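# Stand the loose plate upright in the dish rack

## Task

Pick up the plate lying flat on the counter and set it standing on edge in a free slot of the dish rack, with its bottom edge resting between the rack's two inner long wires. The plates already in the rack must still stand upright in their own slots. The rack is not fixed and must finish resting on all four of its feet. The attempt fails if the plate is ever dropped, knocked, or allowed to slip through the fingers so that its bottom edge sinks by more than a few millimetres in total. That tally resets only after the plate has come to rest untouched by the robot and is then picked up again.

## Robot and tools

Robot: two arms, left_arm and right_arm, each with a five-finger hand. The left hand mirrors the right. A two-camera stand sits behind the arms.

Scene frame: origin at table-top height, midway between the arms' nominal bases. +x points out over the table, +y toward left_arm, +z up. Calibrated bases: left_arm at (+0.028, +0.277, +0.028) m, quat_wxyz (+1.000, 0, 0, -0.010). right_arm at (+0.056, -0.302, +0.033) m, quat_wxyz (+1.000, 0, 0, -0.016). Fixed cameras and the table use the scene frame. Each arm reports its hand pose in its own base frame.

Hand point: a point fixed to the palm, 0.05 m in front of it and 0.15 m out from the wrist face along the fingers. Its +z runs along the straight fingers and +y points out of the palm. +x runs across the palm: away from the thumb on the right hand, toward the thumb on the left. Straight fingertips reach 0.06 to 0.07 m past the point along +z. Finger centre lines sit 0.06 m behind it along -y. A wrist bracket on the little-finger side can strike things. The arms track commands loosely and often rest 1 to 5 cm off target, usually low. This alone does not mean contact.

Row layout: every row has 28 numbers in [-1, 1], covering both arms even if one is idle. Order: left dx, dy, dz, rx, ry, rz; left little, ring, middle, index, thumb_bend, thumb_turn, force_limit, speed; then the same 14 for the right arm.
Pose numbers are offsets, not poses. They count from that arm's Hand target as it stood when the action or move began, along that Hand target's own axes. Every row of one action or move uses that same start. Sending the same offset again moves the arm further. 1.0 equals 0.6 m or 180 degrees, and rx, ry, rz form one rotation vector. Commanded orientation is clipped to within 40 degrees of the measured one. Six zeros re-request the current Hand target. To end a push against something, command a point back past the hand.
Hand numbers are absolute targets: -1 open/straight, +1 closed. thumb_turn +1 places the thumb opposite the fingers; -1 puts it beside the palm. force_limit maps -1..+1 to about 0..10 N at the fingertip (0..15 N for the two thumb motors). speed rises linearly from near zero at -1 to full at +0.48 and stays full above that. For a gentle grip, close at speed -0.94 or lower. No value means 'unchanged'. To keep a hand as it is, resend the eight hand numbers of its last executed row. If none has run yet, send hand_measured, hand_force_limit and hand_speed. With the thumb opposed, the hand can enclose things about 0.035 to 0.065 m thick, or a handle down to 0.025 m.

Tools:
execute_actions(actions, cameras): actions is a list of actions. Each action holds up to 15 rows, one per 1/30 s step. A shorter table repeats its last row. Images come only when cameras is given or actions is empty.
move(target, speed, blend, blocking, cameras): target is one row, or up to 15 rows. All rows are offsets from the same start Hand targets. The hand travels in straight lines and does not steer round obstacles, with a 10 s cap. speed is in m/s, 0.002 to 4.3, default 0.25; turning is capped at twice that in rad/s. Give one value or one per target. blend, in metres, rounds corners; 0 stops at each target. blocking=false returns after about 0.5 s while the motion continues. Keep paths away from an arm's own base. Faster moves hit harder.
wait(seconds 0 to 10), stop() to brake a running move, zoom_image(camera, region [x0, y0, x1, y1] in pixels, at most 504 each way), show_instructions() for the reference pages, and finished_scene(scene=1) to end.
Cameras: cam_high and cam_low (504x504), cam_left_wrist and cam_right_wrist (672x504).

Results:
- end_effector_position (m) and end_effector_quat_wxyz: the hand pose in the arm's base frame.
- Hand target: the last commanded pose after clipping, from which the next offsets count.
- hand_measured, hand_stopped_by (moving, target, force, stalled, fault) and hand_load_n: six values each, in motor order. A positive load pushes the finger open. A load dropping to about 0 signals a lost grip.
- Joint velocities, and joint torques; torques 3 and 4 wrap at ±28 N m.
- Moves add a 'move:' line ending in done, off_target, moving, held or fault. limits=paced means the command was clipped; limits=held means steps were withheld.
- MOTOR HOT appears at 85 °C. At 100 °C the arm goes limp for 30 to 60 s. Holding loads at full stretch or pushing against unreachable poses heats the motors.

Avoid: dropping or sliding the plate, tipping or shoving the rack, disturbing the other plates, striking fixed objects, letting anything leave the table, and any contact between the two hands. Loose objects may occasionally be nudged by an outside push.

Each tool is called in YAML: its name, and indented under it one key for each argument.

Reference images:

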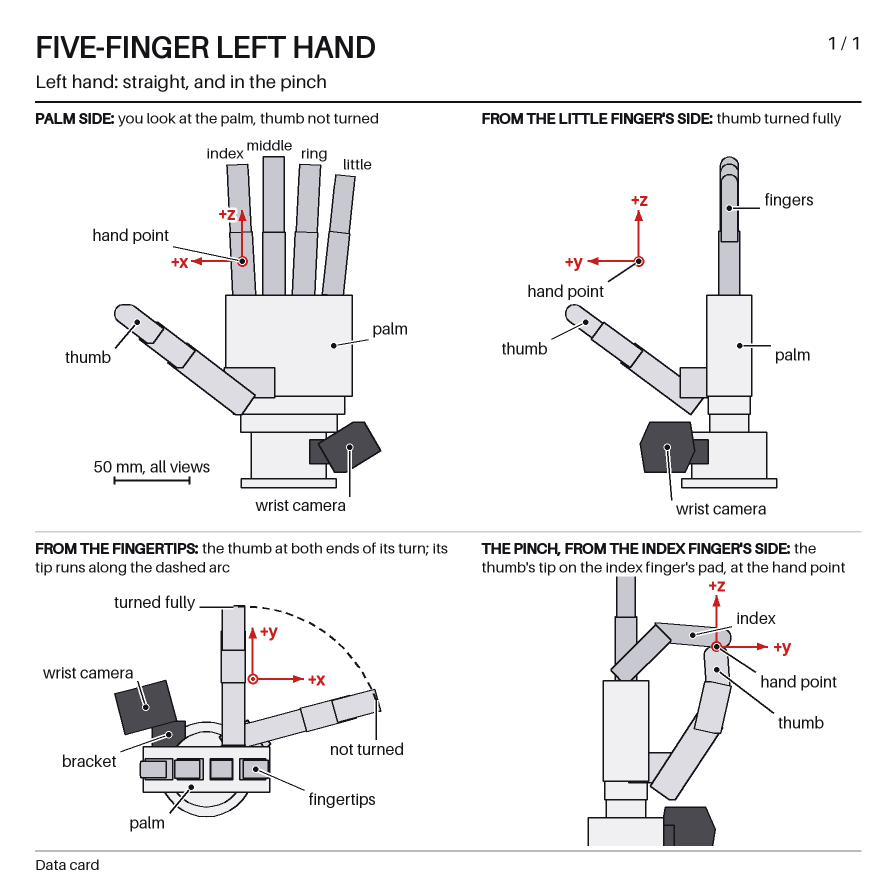

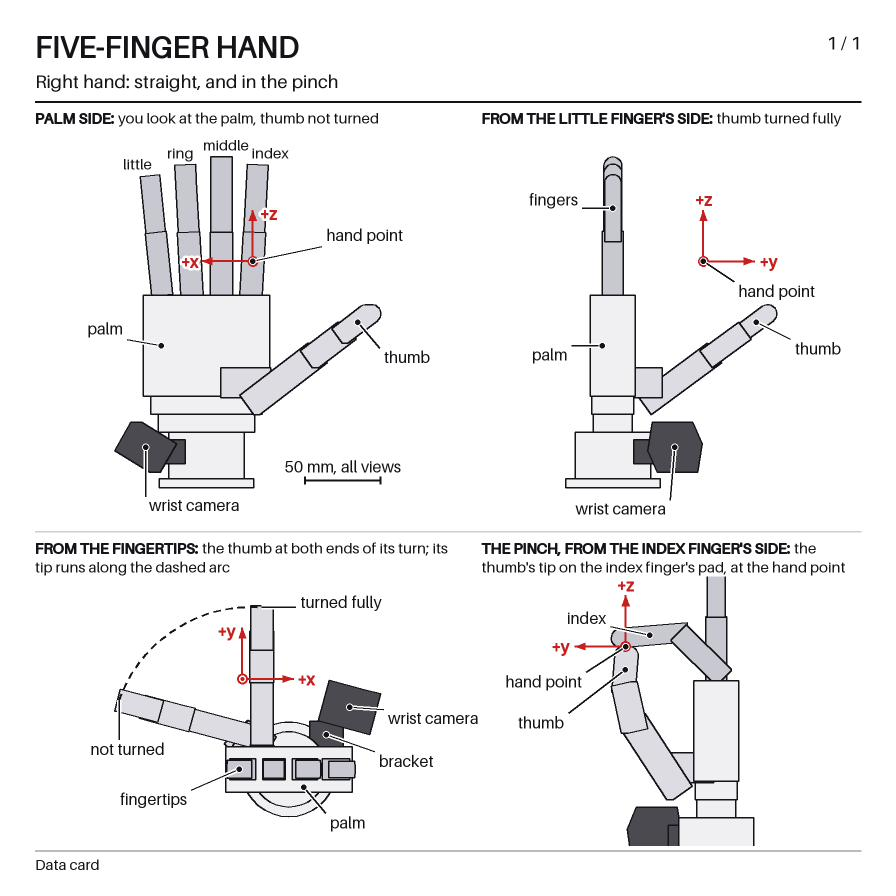

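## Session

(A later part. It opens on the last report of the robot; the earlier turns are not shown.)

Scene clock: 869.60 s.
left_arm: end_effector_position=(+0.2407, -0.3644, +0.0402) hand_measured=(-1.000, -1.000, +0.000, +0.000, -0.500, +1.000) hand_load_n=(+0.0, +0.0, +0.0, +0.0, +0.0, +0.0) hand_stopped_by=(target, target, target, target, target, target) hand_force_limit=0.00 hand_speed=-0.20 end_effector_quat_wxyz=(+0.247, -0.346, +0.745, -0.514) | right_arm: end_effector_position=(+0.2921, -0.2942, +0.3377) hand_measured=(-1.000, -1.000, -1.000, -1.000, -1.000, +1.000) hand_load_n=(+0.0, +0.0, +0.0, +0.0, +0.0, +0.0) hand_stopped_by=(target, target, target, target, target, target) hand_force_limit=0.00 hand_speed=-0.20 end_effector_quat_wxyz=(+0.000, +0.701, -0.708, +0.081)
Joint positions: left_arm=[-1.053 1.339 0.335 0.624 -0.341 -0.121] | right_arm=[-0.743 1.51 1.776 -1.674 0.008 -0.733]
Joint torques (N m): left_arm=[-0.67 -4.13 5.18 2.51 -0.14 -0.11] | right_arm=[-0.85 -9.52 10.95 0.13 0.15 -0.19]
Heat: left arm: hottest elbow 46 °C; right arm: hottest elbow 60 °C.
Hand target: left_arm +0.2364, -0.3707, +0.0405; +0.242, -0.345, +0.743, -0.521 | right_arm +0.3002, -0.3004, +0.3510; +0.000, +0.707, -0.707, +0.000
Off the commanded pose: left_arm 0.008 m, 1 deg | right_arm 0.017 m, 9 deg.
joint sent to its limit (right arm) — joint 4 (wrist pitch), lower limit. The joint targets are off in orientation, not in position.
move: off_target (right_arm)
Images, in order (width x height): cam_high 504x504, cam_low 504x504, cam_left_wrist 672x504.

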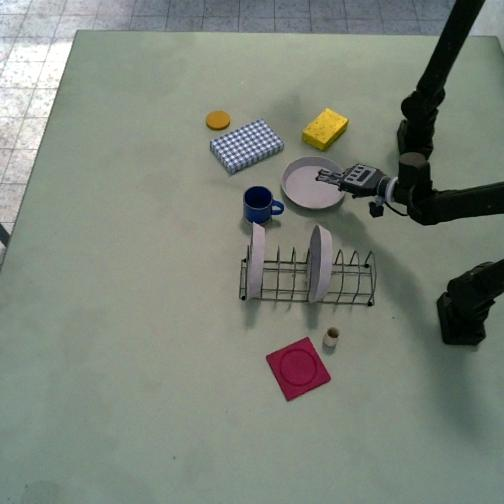

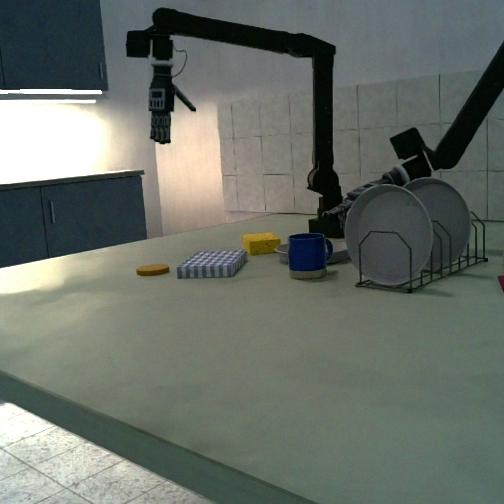

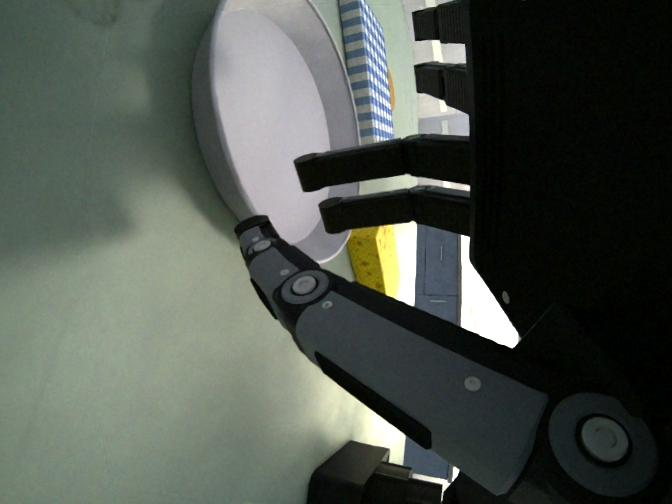

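move:
  target: [-0.025,0.0345,0.0125,0,0,0,-1,-1,0,0,-0.5,1,0,-0.2,0,0,0,0,0,0,-1,-1,-1,-1,-1,1,0,-0.2]
  cameras: ["cam_high","cam_low","cam_left_wrist"]
  speed: 0.1

zoom_image:
  camera: "cam_left_wrist"
  region: [100, 50, 440, 330]

Scene clock: 893.40 s.
left_arm: end_effector_position=(+0.2401, -0.3618, +0.0197) hand_measured=(-1.000, -1.000, +0.000, +0.000, -0.500, +1.000) hand_load_n=(+0.0, +0.0, +0.0, +0.0, +0.0, +0.0) hand_stopped_by=(target, target, target, target, target, target) hand_force_limit=0.00 hand_speed=-0.20 end_effector_quat_wxyz=(+0.236, -0.344, +0.745, -0.520) | right_arm: end_effector_position=(+0.2921, -0.2942, +0.3377) hand_measured=(-1.000, -1.000, -1.000, -1.000, -1.000, +1.000) hand_load_n=(+0.0, +0.0, +0.0, -0.5, +0.0, +0.0) hand_stopped_by=(target, target, target, target, target, target) hand_force_limit=0.00 hand_speed=-0.20 end_effector_quat_wxyz=(+0.000, +0.701, -0.708, +0.081)
Joint positions: left_arm=[-1.032 1.432 0.308 0.753 -0.299 -0.121] | right_arm=[-0.743 1.51 1.776 -1.674 0.008 -0.733]
Joint torques (N m): left_arm=[1.79 -4.54 4.36 2.51 0.06 0.07] | right_arm=[-0.85 -9.52 10.95 0.13 0.16 -0.19]
Heat: left arm: hottest elbow 43 °C; right arm: hottest elbow 60 °C.
Hand target: left_arm +0.2462, -0.3593, +0.0185; +0.242, -0.345, +0.743, -0.521 | right_arm +0.3002, -0.3004, +0.3510; +0.000, +0.707, -0.707, +0.000
Off the commanded pose: left_arm 0.007 m, 1 deg | right_arm 0.017 m, 9 deg.
joint sent to its limit (right arm) — joint 4 (wrist pitch), lower limit. The joint targets are off in orientation, not in position.
move: off_target (right_arm)
Images, in order (width x height): cam_high 504x504, cam_low 504x504, cam_left_wrist 672x504.

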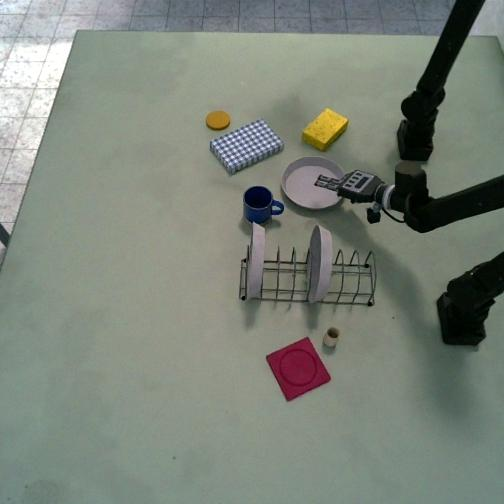

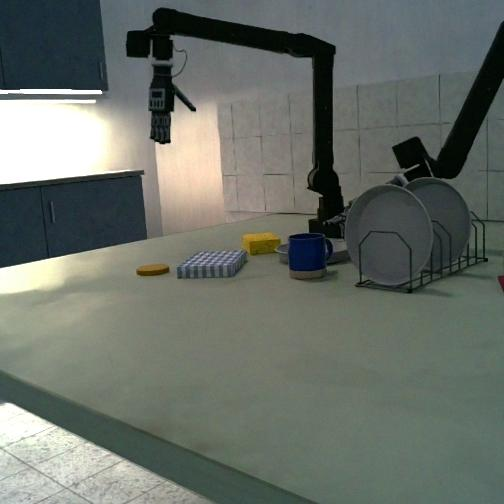

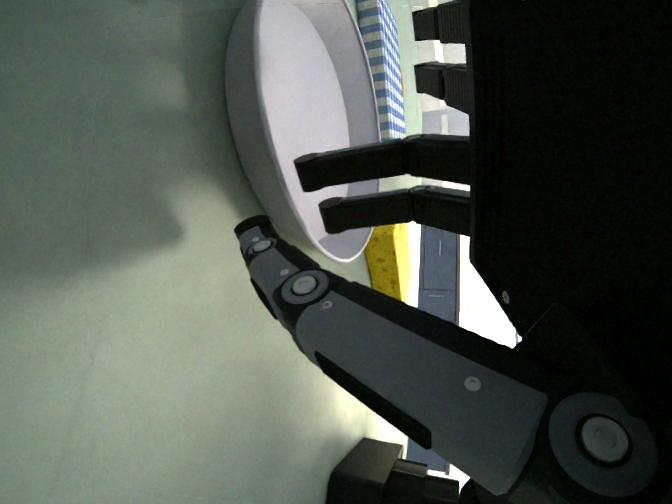

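Scaled by 1.482 from the camera's 672x504 image, which has a finer 960x720 frame.

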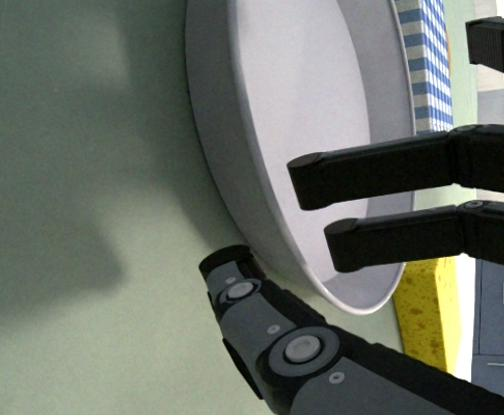

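move:
  target: [-0.047,0.0157,0.0057,0,0,0,-1,-1,0,0,-0.5,1,0,-0.2,0,0,0,0,0,0,-1,-1,-1,-1,-1,1,0,-0.2]
  cameras: ["cam_left_wrist"]
  speed: 0.1

zoom_image:
  camera: "cam_left_wrist"
  region: [100, 50, 440, 330]

Scene clock: 915.47 s.
left_arm: end_effector_position=(+0.2588, -0.3413, +0.0100) hand_measured=(-1.000, -1.000, +0.000, +0.000, -0.500, +1.000) hand_load_n=(+0.0, +0.0, +0.0, +0.0, +0.0, +0.0) hand_stopped_by=(target, target, target, target, target, target) hand_force_limit=0.00 hand_speed=-0.20 end_effector_quat_wxyz=(+0.236, -0.344, +0.745, -0.521) | right_arm: end_effector_position=(+0.2921, -0.2942, +0.3377) hand_measured=(-1.000, -1.000, -1.000, -1.000, -1.000, +1.000) hand_load_n=(+0.0, +0.0, +0.0, +0.0, +0.0, +0.0) hand_stopped_by=(target, target, target, target, target, target) hand_force_limit=0.00 hand_speed=-0.20 end_effector_quat_wxyz=(+0.000, +0.701, -0.708, +0.081)
Joint positions: left_arm=[-0.931 1.471 0.284 0.826 -0.204 -0.085] | right_arm=[-0.743 1.51 1.776 -1.674 0.008 -0.733]
Joint torques (N m): left_arm=[1.79 -4.78 3.89 2.47 0.06 0.11] | right_arm=[-0.85 -9.52 10.96 0.13 0.16 -0.19]
Heat: left arm: hottest elbow 42 °C; right arm: hottest elbow 61 °C.
Hand target: left_arm +0.2644, -0.3377, +0.0084; +0.242, -0.345, +0.743, -0.521 | right_arm +0.3002, -0.3004, +0.3510; +0.000, +0.707, -0.707, +0.000
Off the commanded pose: left_arm 0.007 m, 1 deg | right_arm 0.017 m, 9 deg.
joint sent to its limit (right arm) — joint 4 (wrist pitch), lower limit. The joint targets are off in orientation, not in position.
move: off_target (right_arm)
Images, in order (width x height): cam_left_wrist 672x504.

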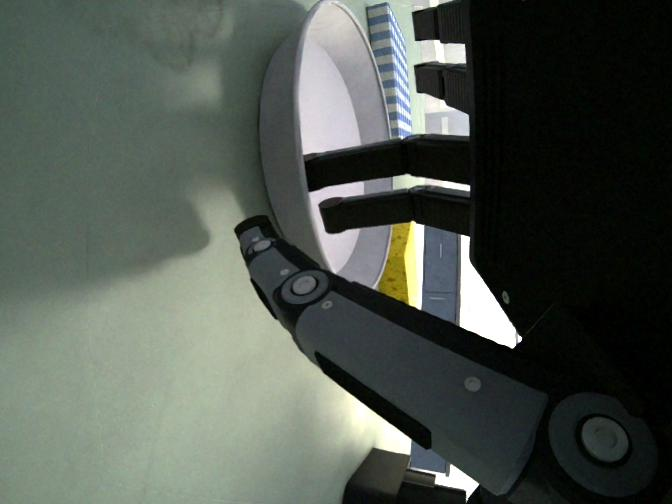

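Scaled by 1.482 from the camera's 672x504 image, which has a finer 960x720 frame.

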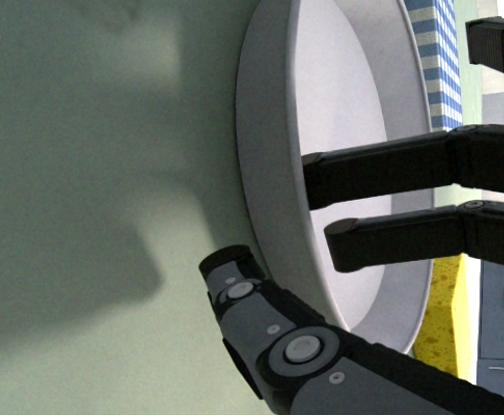

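move:
  target: [-0.0133,0.0148,0.0268,0,0,0,-1,-1,0,0,-0.5,1,0,-0.2,0,0,0,0,0,0,-1,-1,-1,-1,-1,1,0,-0.2]
  cameras: ["cam_left_wrist"]
  speed: 0.1

zoom_image:
  camera: "cam_left_wrist"
  region: [100, 50, 440, 330]

Scene clock: 935.40 s.
left_arm: end_effector_position=(+0.2659, -0.3364, -0.0074) hand_measured=(-1.000, -1.000, +0.000, +0.000, -0.500, +1.000) hand_load_n=(+0.0, +0.0, +0.0, +0.0, +0.0, +0.0) hand_stopped_by=(target, target, target, target, target, target) hand_force_limit=0.00 hand_speed=-0.20 end_effector_quat_wxyz=(+0.233, -0.345, +0.748, -0.517) | right_arm: end_effector_position=(+0.2921, -0.2942, +0.3377) hand_measured=(-1.000, -1.000, -1.000, -1.000, -1.000, +1.000) hand_load_n=(+0.0, +0.0, +0.0, +0.0, +0.0, +0.0) hand_stopped_by=(target, target, target, target, target, target) hand_force_limit=0.00 hand_speed=-0.20 end_effector_quat_wxyz=(+0.000, +0.701, -0.708, +0.081)
Joint positions: left_arm=[-0.895 1.559 0.284 0.905 -0.168 -0.074] | right_arm=[-0.743 1.51 1.776 -1.674 0.008 -0.733]
Joint torques (N m): left_arm=[1.96 -4.72 4.9 2.25 0.06 0.11] | right_arm=[-0.85 -9.47 10.96 0.13 0.16 -0.19]
Heat: left arm: hottest elbow 41 °C; right arm: hottest elbow 61 °C.
Hand target: left_arm +0.2788, -0.3395, -0.0052; +0.242, -0.345, +0.743, -0.521 | right_arm +0.3002, -0.3004, +0.3510; +0.000, +0.707, -0.707, +0.000
Off the commanded pose: left_arm 0.013 m, 1 deg | right_arm 0.017 m, 9 deg.
joint sent to its limit (right arm) — joint 4 (wrist pitch), lower limit. The joint targets are off in orientation, not in position.
move: off_target (left_arm, right_arm)
Images, in order (width x height): cam_left_wrist 672x504.

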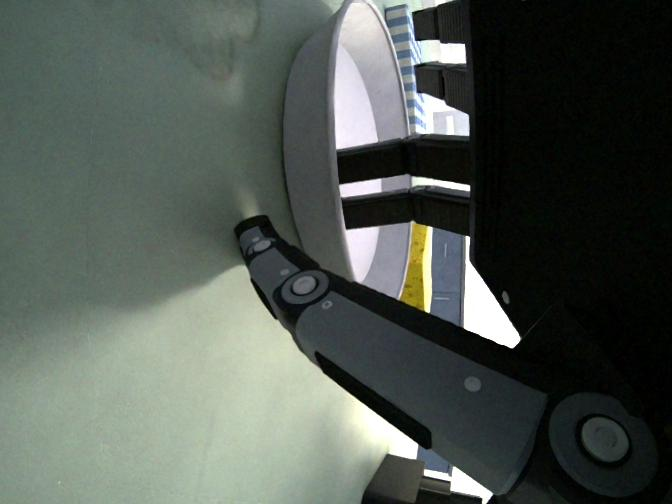

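Scaled by 1.482 from the camera's 672x504 image, which has a finer 960x720 frame.

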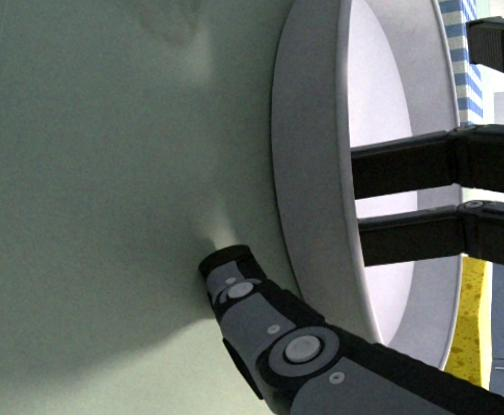

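move:
  target: [0,-0.0073,0.0187,0,0,0,-1,-1,0,0,-0.5,1,0,-0.2,0,0,0,0,0,0,-1,-1,-1,-1,-1,1,0,-0.2]
  cameras: ["cam_left_wrist"]
  speed: 0.1

zoom_image:
  camera: "cam_left_wrist"
  region: [100, 50, 440, 330]

Scene clock: 960.77 s.
left_arm: end_effector_position=(+0.2735, -0.3414, -0.0074) hand_measured=(-1.000, -1.000, +0.000, +0.000, -0.500, +1.000) hand_load_n=(+0.0, +0.0, +0.0, +0.0, +0.0, +0.0) hand_stopped_by=(target, target, target, target, target, target) hand_force_limit=0.00 hand_speed=-0.20 end_effector_quat_wxyz=(+0.234, -0.345, +0.747, -0.518) | right_arm: end_effector_position=(+0.2921, -0.2942, +0.3377) hand_measured=(-1.000, -1.000, -1.000, -1.000, -1.000, +1.000) hand_load_n=(+0.0, +0.0, +0.0, +0.0, -0.5, +0.0) hand_stopped_by=(target, target, target, target, target, target) hand_force_limit=0.00 hand_speed=-0.20 end_effector_quat_wxyz=(+0.000, +0.701, -0.708, +0.081)
Joint positions: left_arm=[-0.887 1.577 0.305 0.905 -0.161 -0.07] | right_arm=[-0.743 1.51 1.776 -1.674 0.008 -0.733]
Joint torques (N m): left_arm=[1.9 -5.01 5.57 1.87 0.08 0.11] | right_arm=[-0.85 -9.52 10.95 0.13 0.16 -0.19]
Heat: left arm: hottest elbow 41 °C; right arm: hottest elbow 61 °C.
Hand target: left_arm +0.2879, -0.3471, -0.0051; +0.242, -0.345, +0.743, -0.521 | right_arm +0.3002, -0.3004, +0.3510; +0.000, +0.707, -0.707, +0.000
Off the commanded pose: left_arm 0.016 m, 1 deg | right_arm 0.017 m, 9 deg.
joint sent to its limit (right arm) — joint 4 (wrist pitch), lower limit. The joint targets are off in orientation, not in position.
move: off_target (left_arm, right_arm)
Images, in order (width x height): cam_left_wrist 672x504.

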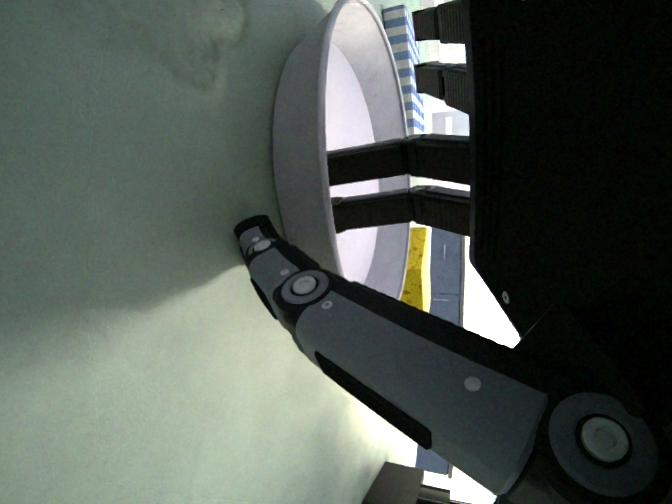

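Scaled by 1.482 from the camera's 672x504 image, which has a finer 960x720 frame.

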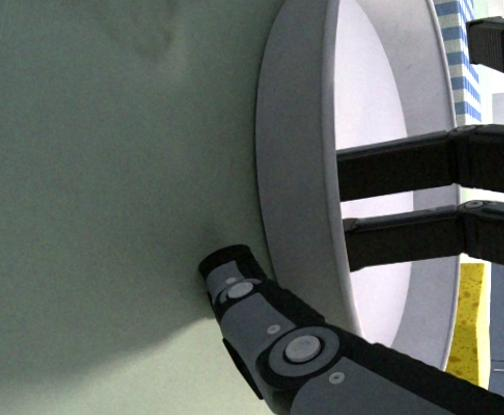

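move:
  target: [0,0,0,0,0,0,-1,-1,0.5,0.5,0.2,1,-0.6,-0.92,0,0,0,0,0,0,-1,-1,-1,-1,-1,1,0,-0.2]
  cameras: ["cam_left_wrist"]
  speed: 0.1

zoom_image:
  camera: "cam_left_wrist"
  region: [100, 50, 440, 330]

Scene clock: 973.70 s.
left_arm: end_effector_position=(+0.2737, -0.3407, -0.0101) hand_measured=(-1.000, -1.000, +0.246, +0.372, -0.344, +1.000) hand_load_n=(+0.0, +0.0, +1.0, +1.5, +2.0, +0.0) hand_stopped_by=(target, target, force, force, force, target) hand_force_limit=-0.60 hand_speed=-0.92 end_effector_quat_wxyz=(+0.234, -0.344, +0.749, -0.516) | right_arm: end_effector_position=(+0.2921, -0.2942, +0.3377) hand_measured=(-1.000, -1.000, -1.000, -1.000, -1.000, +1.000) hand_load_n=(+0.0, +0.0, +0.0, +0.0, +0.0, +0.0) hand_stopped_by=(target, target, target, target, target, target) hand_force_limit=0.00 hand_speed=-0.20 end_effector_quat_wxyz=(+0.000, +0.701, -0.708, +0.081)
Joint positions: left_arm=[-0.885 1.584 0.307 0.905 -0.16 -0.066] | right_arm=[-0.743 1.51 1.776 -1.674 0.008 -0.733]
Joint torques (N m): left_arm=[1.79 -5.6 5.46 1.87 0.04 0.06] | right_arm=[-0.91 -9.47 10.96 0.13 0.16 -0.19]
Heat: left arm: hottest elbow 42 °C; right arm: hottest elbow 61 °C.
Hand target: left_arm +0.2879, -0.3471, -0.0051; +0.242, -0.345, +0.743, -0.521 | right_arm +0.3002, -0.3004, +0.3510; +0.000, +0.707, -0.707, +0.000
Off the commanded pose: left_arm 0.016 m, 1 deg | right_arm 0.017 m, 9 deg.
joint sent to its limit (right arm) — joint 4 (wrist pitch), lower limit. The joint targets are off in orientation, not in position.
move: off_target (left_arm, right_arm)
Images, in order (width x height): cam_left_wrist 672x504.

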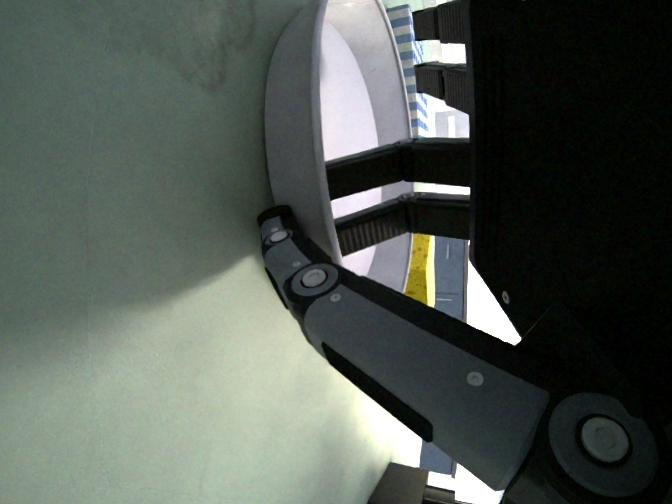

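Scaled by 1.482 from the camera's 672x504 image, which has a finer 960x720 frame.

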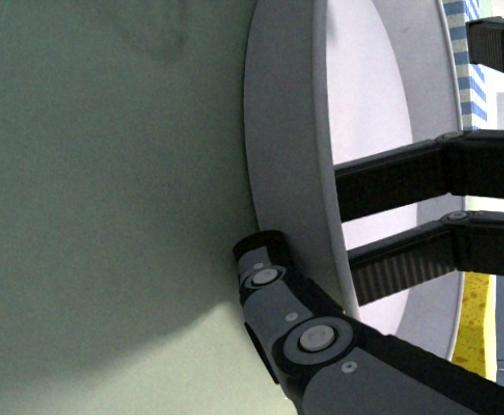

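move:
  target: [0,0,0,0,0,0,-1,-1,0.55,0.65,0.05,1,0.0,-0.94,0,0,0,0,0,0,-1,-1,-1,-1,-1,1,0,-0.2]
  cameras: ["cam_left_wrist"]
  speed: 0.1

zoom_image:
  camera: "cam_left_wrist"
  region: [100, 50, 440, 330]

Scene clock: 983.80 s.
left_arm: end_effector_position=(+0.2737, -0.3407, -0.0101) hand_measured=(-1.000, -1.000, +0.266, +0.394, -0.338, +1.000) hand_load_n=(+0.0, +0.0, +4.5, +5.0, +8.0, -0.5) hand_stopped_by=(target, target, force, force, force, target) hand_force_limit=0.00 hand_speed=-0.94 end_effector_quat_wxyz=(+0.234, -0.344, +0.749, -0.516) | right_arm: end_effector_position=(+0.2921, -0.2942, +0.3377) hand_measured=(-1.000, -1.000, -1.000, -1.000, -1.000, +1.000) hand_load_n=(+0.0, +0.0, +0.0, +0.0, +0.0, +0.0) hand_stopped_by=(target, target, target, target, target, target) hand_force_limit=0.00 hand_speed=-0.20 end_effector_quat_wxyz=(+0.000, +0.701, -0.708, +0.081)
Joint positions: left_arm=[-0.885 1.584 0.307 0.905 -0.16 -0.066] | right_arm=[-0.743 1.51 1.776 -1.674 0.008 -0.733]
Joint torques (N m): left_arm=[1.79 -5.6 5.46 1.87 0.04 0.06] | right_arm=[-0.85 -9.52 10.96 0.13 0.16 -0.19]
Heat: left arm: hottest elbow 41 °C; right arm: hottest elbow 61 °C.
Hand target: left_arm +0.2879, -0.3471, -0.0051; +0.242, -0.345, +0.743, -0.521 | right_arm +0.3002, -0.3004, +0.3510; +0.000, +0.707, -0.707, +0.000
Off the commanded pose: left_arm 0.016 m, 1 deg | right_arm 0.017 m, 9 deg.
joint sent to its limit (right arm) — joint 4 (wrist pitch), lower limit. The joint targets are off in orientation, not in position.
move: off_target (left_arm, right_arm)
Images, in order (width x height): cam_left_wrist 672x504.

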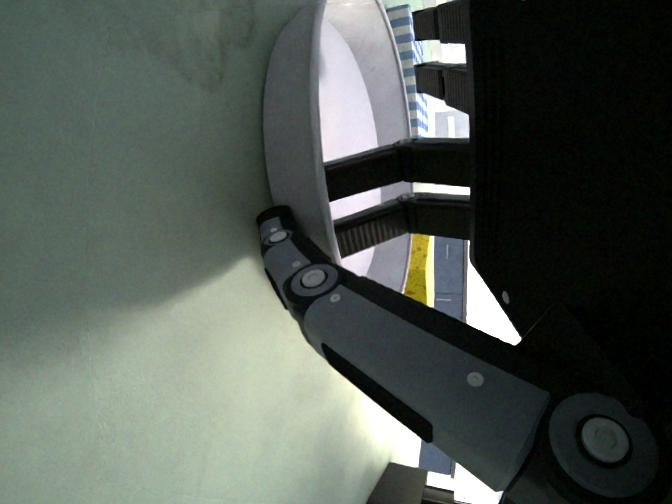

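Scaled by 1.482 from the camera's 672x504 image, which has a finer 960x720 frame.

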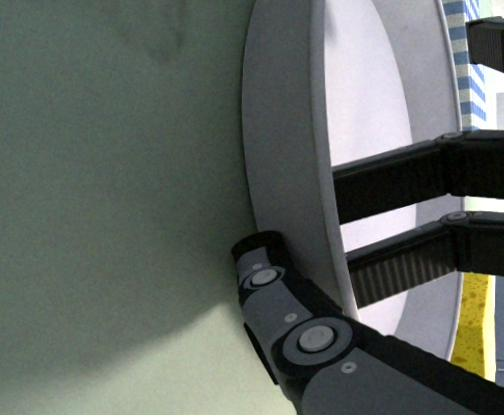

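move:
  target: [0,-0.0683,-0.0072,-0.0833,0,0,-1,-1,0.55,0.65,0.05,1,0.0,-0.94,0,0,0,0,0,0,-1,-1,-1,-1,-1,1,0,-0.2]
  cameras: ["cam_high","cam_left_wrist"]
  speed: 0.06

Scene clock: 1017.47 s.
left_arm: end_effector_position=(+0.2739, -0.3382, +0.0066) hand_measured=(-1.000, -1.000, +0.266, +0.394, -0.340, +1.000) hand_load_n=(+0.0, +0.0, +4.0, +3.0, +11.0, +0.5) hand_stopped_by=(target, target, force, force, force, target) hand_force_limit=0.00 hand_speed=-0.94 end_effector_quat_wxyz=(+0.187, -0.366, +0.823, -0.393) | right_arm: end_effector_position=(+0.2921, -0.2942, +0.3377) hand_measured=(-1.000, -1.000, -1.000, -1.000, -1.000, +1.000) hand_load_n=(+0.0, +0.0, +0.0, +0.0, +0.0, +0.0) hand_stopped_by=(target, target, target, target, target, target) hand_force_limit=0.00 hand_speed=-0.20 end_effector_quat_wxyz=(+0.000, +0.701, -0.708, +0.081)
Joint positions: left_arm=[-0.863 1.377 0.5 0.201 -0.121 -0.072] | right_arm=[-0.743 1.51 1.776 -1.674 0.008 -0.733]
Joint torques (N m): left_arm=[1.9 -8.29 8.84 1.29 0.06 -0.11] | right_arm=[-0.85 -9.52 10.96 0.13 0.16 -0.19]
Heat: left arm: hottest elbow 41 °C; right arm: hottest elbow 62 °C.
Hand target: left_arm +0.2955, -0.3535, +0.0348; +0.195, -0.373, +0.804, -0.419 | right_arm +0.3002, -0.3004, +0.3510; +0.000, +0.707, -0.707, +0.000
Off the commanded pose: left_arm 0.039 m, 4 deg | right_arm 0.017 m, 9 deg.
joint sent to its limit (right arm) — joint 4 (wrist pitch), lower limit. The joint targets are off in orientation, not in position.
move: off_target (left_arm, right_arm)
Images, in order (width x height): cam_high 504x504, cam_left_wrist 672x504.

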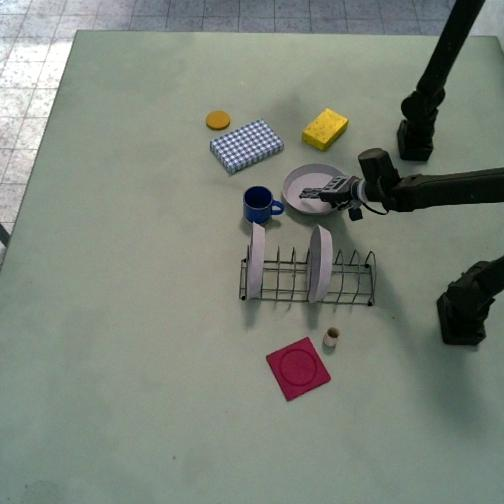

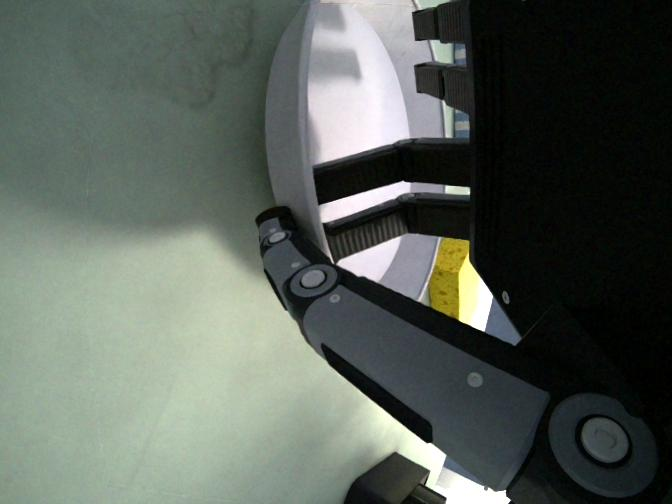

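zoom_image:
  camera: "cam_high"
  region: [260, 110, 420, 230]

zoom_image:
  camera: "cam_left_wrist"
  region: [200, 0, 500, 330]

Scaled by 3.150 from the camera's 504x504 image, which has a finer 720x720 frame.

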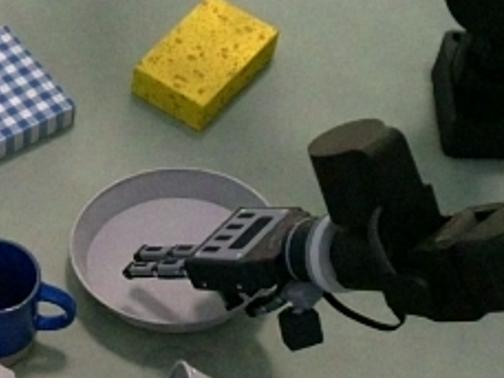

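Scaled by 1.527 from the camera's 672x504 image, which has a finer 960x720 frame.

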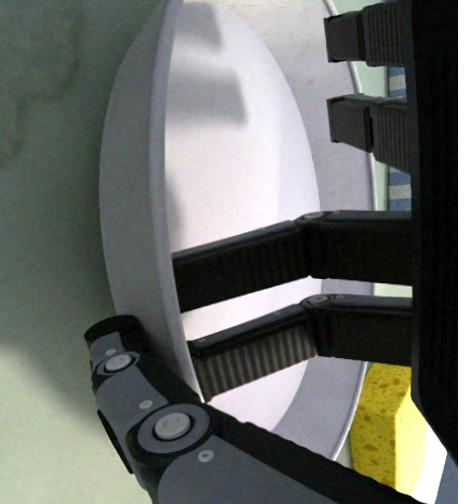

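move:
  target: [0,-0.0375,-0.0161,0,0,0,-1,-1,0.55,0.65,0.05,1,0.0,-0.94,0,0,0,0,0,0,-1,-1,-1,-1,-1,1,0,-0.2]
  cameras: ["cam_high","cam_left_wrist"]
  speed: 0.06

zoom_image:
  camera: "cam_high"
  region: [260, 110, 420, 230]

Scene clock: 1040.60 s.
left_arm: end_effector_position=(+0.2767, -0.3393, +0.0260) hand_measured=(-1.000, -1.000, +0.266, +0.394, -0.340, +1.000) hand_load_n=(+0.0, +0.0, +3.5, +4.5, +8.5, +0.0) hand_stopped_by=(target, target, force, force, force, target) hand_force_limit=0.00 hand_speed=-0.94 end_effector_quat_wxyz=(+0.186, -0.368, +0.824, -0.389) | right_arm: end_effector_position=(+0.2921, -0.2942, +0.3377) hand_measured=(-1.000, -1.000, -1.000, -1.000, -1.000, +1.000) hand_load_n=(+0.0, +0.0, +0.0, +0.0, +0.0, +0.0) hand_stopped_by=(target, target, target, target, target, target) hand_force_limit=0.00 hand_speed=-0.20 end_effector_quat_wxyz=(+0.000, +0.701, -0.708, +0.081)
Joint positions: left_arm=[-0.859 1.327 0.534 0.107 -0.12 -0.072] | right_arm=[-0.743 1.51 1.776 -1.674 0.008 -0.733]
Joint torques (N m): left_arm=[1.73 -8.23 9.66 1.55 0.09 -0.12] | right_arm=[-0.85 -9.52 10.97 0.13 0.16 -0.19]
Heat: left arm: hottest elbow 43 °C; right arm: hottest elbow 62 °C.
Hand target: left_arm +0.2992, -0.3568, +0.0589; +0.195, -0.373, +0.804, -0.419 | right_arm +0.3002, -0.3004, +0.3510; +0.000, +0.707, -0.707, +0.000
Off the commanded pose: left_arm 0.043 m, 4 deg | right_arm 0.017 m, 9 deg.
joint sent to its limit (right arm) — joint 4 (wrist pitch), lower limit. The joint targets are off in orientation, not in position.
move: off_target (left_arm, right_arm)
Images, in order (width x height): cam_high 504x504, cam_left_wrist 672x504.

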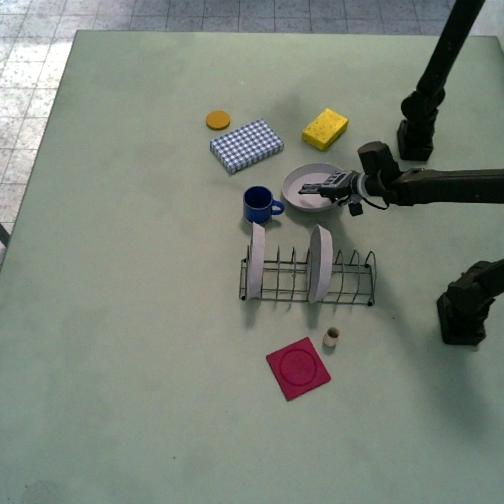

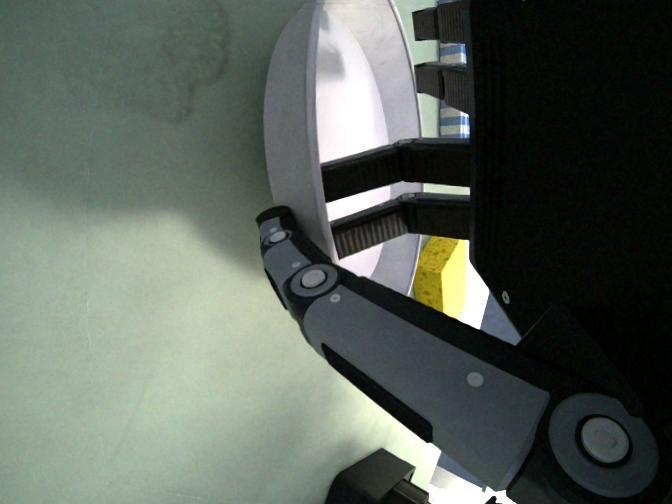

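Scaled by 3.150 from the camera's 504x504 image, which has a finer 720x720 frame.

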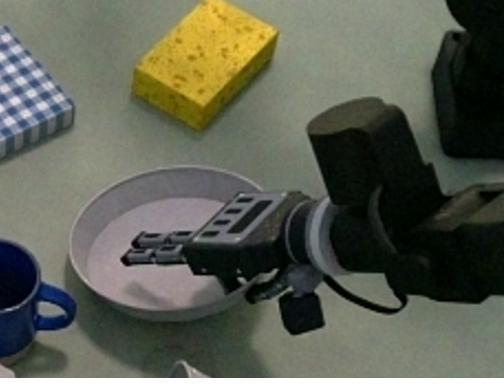

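move:
  target: [0,-0.104,-0.0117,-0.111,0,0,-1,-1,0.55,0.65,0.05,1,0.0,-0.94,0,0,0,0,0,0,-1,-1,-1,-1,-1,1,0,-0.2]
  cameras: ["cam_high","cam_left_wrist"]
  speed: 0.07

zoom_image:
  camera: "cam_high"
  region: [260, 110, 420, 230]

Scene clock: 1055.10 s.
left_arm: end_effector_position=(+0.2999, -0.3609, +0.0911) hand_measured=(-1.000, -1.000, +0.266, +0.394, -0.340, +1.000) hand_load_n=(+0.0, +0.0, +4.5, +6.5, +7.5, -0.5) hand_stopped_by=(target, target, force, force, force, target) hand_force_limit=0.00 hand_speed=-0.94 end_effector_quat_wxyz=(+0.121, -0.392, +0.876, -0.252) | right_arm: end_effector_position=(+0.2921, -0.2942, +0.3377) hand_measured=(-1.000, -1.000, -1.000, -1.000, -1.000, +1.000) hand_load_n=(+0.0, +0.0, +0.0, +0.0, +0.0, +0.0) hand_stopped_by=(target, target, target, target, target, target) hand_force_limit=0.00 hand_speed=-0.20 end_effector_quat_wxyz=(+0.000, +0.701, -0.708, +0.081)
Joint positions: left_arm=[-0.829 1.411 0.965 -0.562 -0.067 -0.08] | right_arm=[-0.743 1.51 1.776 -1.674 0.008 -0.733]
Joint torques (N m): left_arm=[1.79 -8.18 11.43 1.06 0.1 -0.12] | right_arm=[-0.85 -9.52 10.96 0.13 0.16 -0.19]
Heat: left arm: hottest elbow 46 °C; right arm: hottest elbow 62 °C.
Hand target: left_arm +0.3222, -0.3761, +0.1140; +0.127, -0.402, +0.865, -0.273 | right_arm +0.3002, -0.3004, +0.3510; +0.000, +0.707, -0.707, +0.000
Off the commanded pose: left_arm 0.035 m, 3 deg | right_arm 0.017 m, 9 deg.
joint sent to its limit (right arm) — joint 4 (wrist pitch), lower limit. The joint targets are off in orientation, not in position.
move: off_target (left_arm, right_arm)
Images, in order (width x height): cam_high 504x504, cam_left_wrist 672x504.

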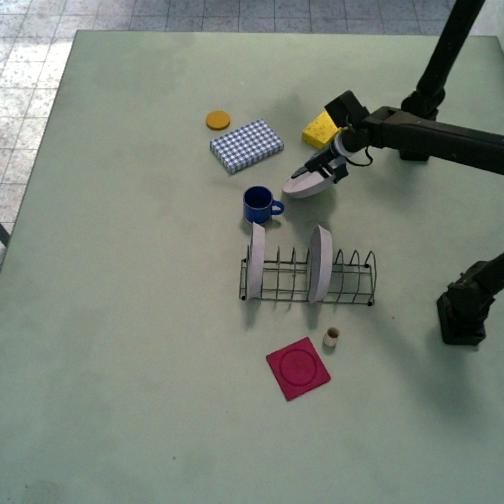

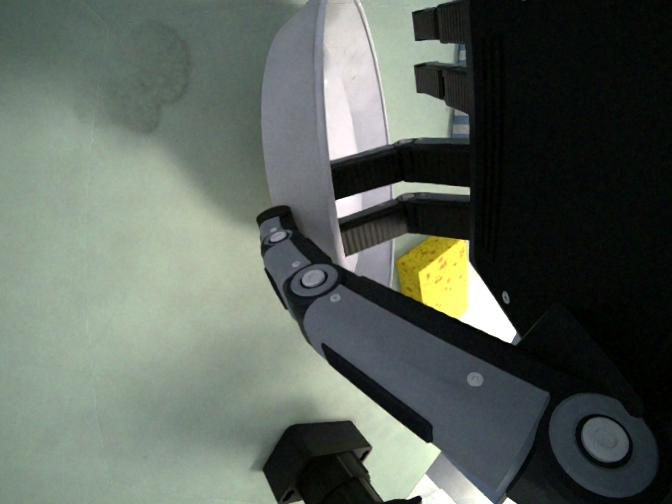

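Scaled by 3.150 from the camera's 504x504 image, which has a finer 720x720 frame.

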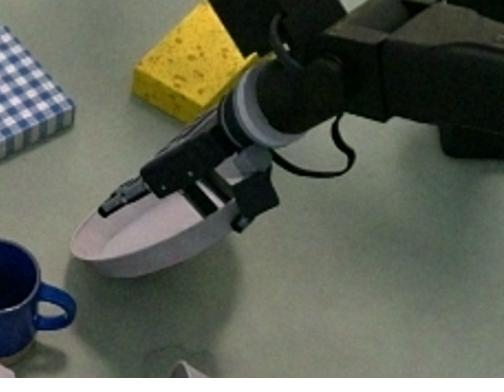

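move:
  target: [0,-0.0988,0.0041,-0.133,0,0,-1,-1,0.55,0.65,0.05,1,0.0,-0.94,0,0,0,0,0,0,-1,-1,-1,-1,-1,1,0,-0.2]
  cameras: ["cam_high","cam_low","cam_left_wrist"]
  speed: 0.07

zoom_image:
  camera: "cam_high"
  region: [240, 110, 400, 230]

Scene clock: 1078.47 s.
left_arm: end_effector_position=(+0.3399, -0.3979, +0.1276) hand_measured=(-1.000, -1.000, +0.266, +0.394, -0.340, +1.000) hand_load_n=(+0.0, +0.0, +4.5, +6.5, +8.5, -0.5) hand_stopped_by=(target, target, force, force, force, target) hand_force_limit=0.00 hand_speed=-0.94 end_effector_quat_wxyz=(+0.034, -0.411, +0.908, -0.066) | right_arm: end_effector_position=(+0.2921, -0.2942, +0.3377) hand_measured=(-1.000, -1.000, -1.000, -1.000, -1.000, +1.000) hand_load_n=(+0.0, +0.0, +0.0, +0.0, +0.0, +0.0) hand_stopped_by=(target, target, target, target, target, target) hand_force_limit=0.00 hand_speed=-0.20 end_effector_quat_wxyz=(+0.000, +0.701, -0.708, +0.081)
Joint positions: left_arm=[-0.802 1.78 1.557 -1.199 -0.02 -0.08] | right_arm=[-0.743 1.51 1.776 -1.674 0.008 -0.733]
Joint torques (N m): left_arm=[1.85 -13.57 11.26 0.44 0.13 -0.07] | right_arm=[-0.85 -9.52 10.96 0.13 0.16 -0.19]
Heat: left arm: hottest elbow 48 °C; right arm: hottest elbow 62 °C.
Hand target: left_arm +0.3602, -0.4083, +0.1460; +0.041, -0.419, +0.903, -0.088 | right_arm +0.3002, -0.3004, +0.3510; +0.000, +0.707, -0.707, +0.000
Off the commanded pose: left_arm 0.029 m, 3 deg | right_arm 0.017 m, 9 deg.
joint sent to its limit (right arm) — joint 4 (wrist pitch), lower limit. The joint targets are off in orientation, not in position.
move: off_target (left_arm, right_arm)
Images, in order (width x height): cam_high 504x504, cam_low 504x504, cam_left_wrist 672x504.

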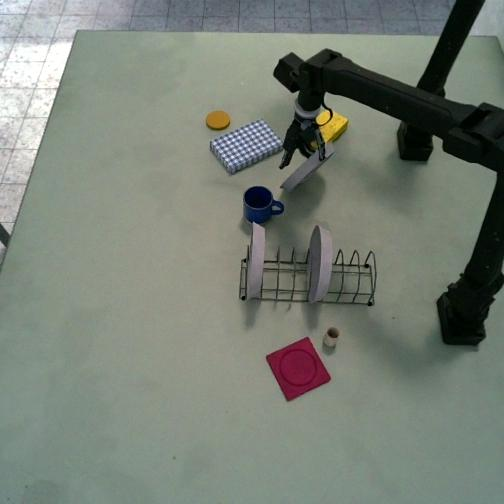

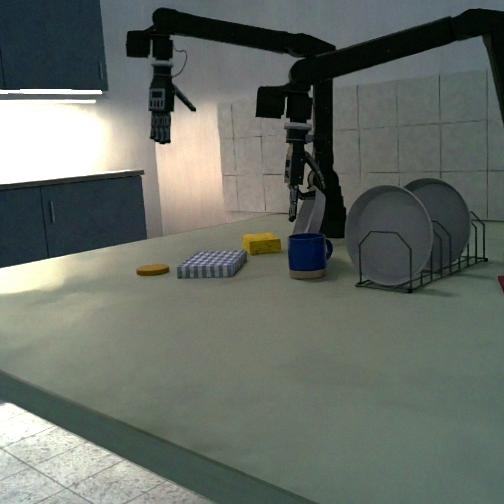

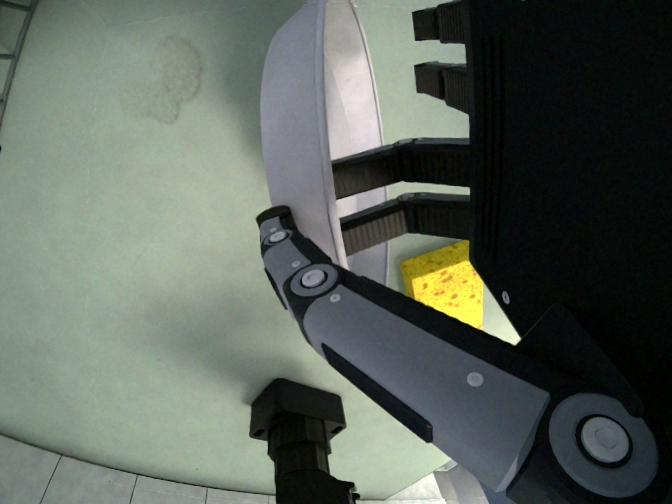

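Scaled by 3.150 from the camera's 504x504 image, which has a finer 720x720 frame.

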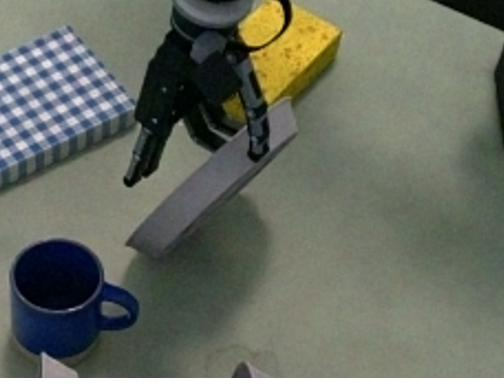

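move:
  target: [0,-0.057,-0.0313,-0.022,0,0,-1,-1,0.55,0.65,0.05,1,0.0,-0.94,0,0,0,0,0,0,-1,-1,-1,-1,-1,1,0,-0.2]
  cameras: ["cam_high","cam_low","cam_left_wrist"]
  speed: 0.05

zoom_image:
  camera: "cam_high"
  region: [240, 80, 400, 230]

zoom_image:
  camera: "cam_low"
  region: [230, 100, 400, 290]

Scene clock: 1119.40 s.
left_arm: end_effector_position=(+0.3641, -0.4198, +0.1527) hand_measured=(-1.000, -1.000, +0.266, +0.394, -0.340, +1.000) hand_load_n=(+0.0, +0.5, +4.5, +7.5, +8.0, -1.0) hand_stopped_by=(target, target, force, force, force, target) hand_force_limit=0.00 hand_speed=-0.94 end_effector_quat_wxyz=(+0.020, -0.414, +0.909, -0.035) | right_arm: end_effector_position=(+0.2921, -0.2942, +0.3377) hand_measured=(-1.000, -1.000, -1.000, -1.000, -1.000, +1.000) hand_load_n=(+0.0, +0.0, +0.0, +0.0, +0.0, +0.0) hand_stopped_by=(target, target, target, target, target, target) hand_force_limit=0.00 hand_speed=-0.20 end_effector_quat_wxyz=(+0.000, +0.701, -0.708, +0.081)
Joint positions: left_arm=[-0.796 1.908 1.802 -1.386 -0.014 -0.08] | right_arm=[-0.743 1.51 1.776 -1.674 0.008 -0.733]
Joint torques (N m): left_arm=[1.79 -15.33 11.49 0.21 0.15 -0.01] | right_arm=[-0.85 -9.52 10.96 0.13 0.15 -0.19]
Heat: left arm: hottest elbow 55 °C; right arm: hottest elbow 63 °C.
Hand target: left_arm +0.3831, -0.4277, +0.1713; +0.027, -0.420, +0.905, -0.057 | right_arm +0.3002, -0.3004, +0.3510; +0.000, +0.707, -0.707, +0.000
Off the commanded pose: left_arm 0.028 m, 3 deg | right_arm 0.017 m, 9 deg.
joint sent to its limit (right arm) — joint 4 (wrist pitch), lower limit. The joint targets are off in orientation, not in position.
move: off_target (left_arm, right_arm)
Images, in order (width x height): cam_high 504x504, cam_low 504x504, cam_left_wrist 672x504.

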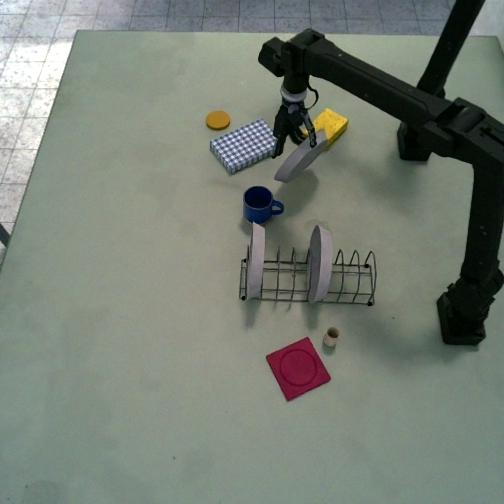

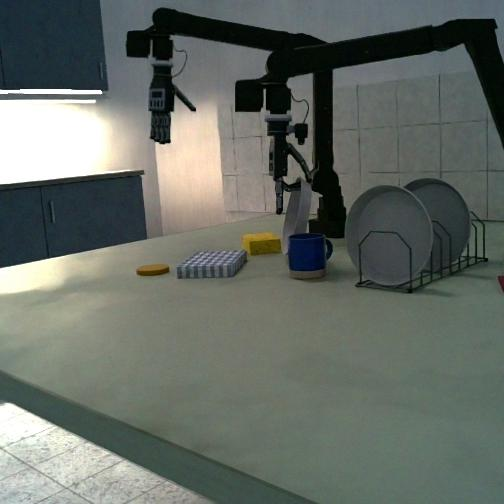

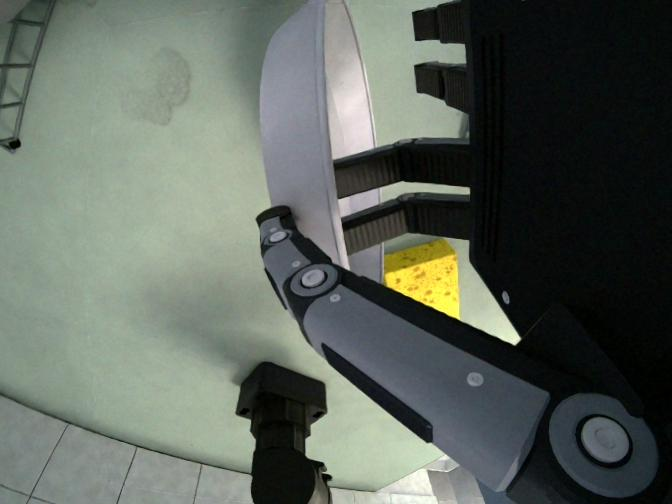

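Scaled by 3.150 from the camera's 504x504 image, which has a finer 720x720 frame.

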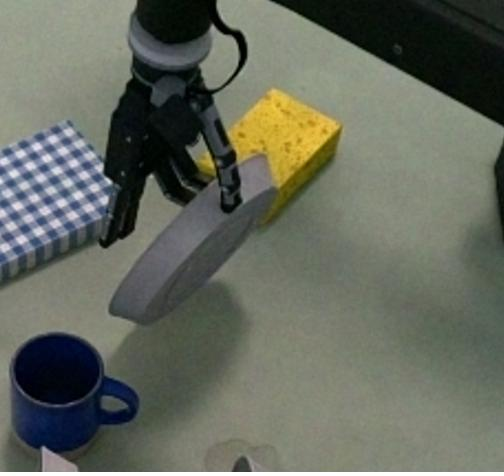

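Scaled by 2.653 from the camera's 504x504 image, which has a finer 720x720 frame.

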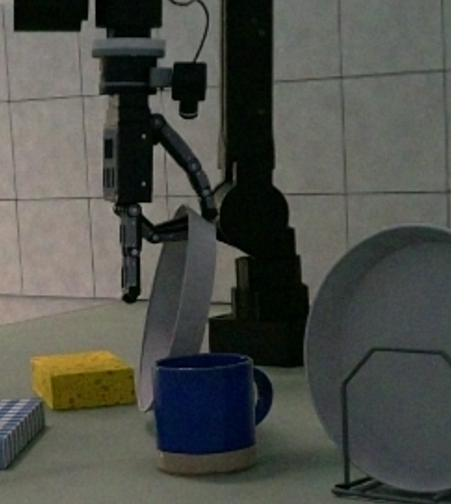

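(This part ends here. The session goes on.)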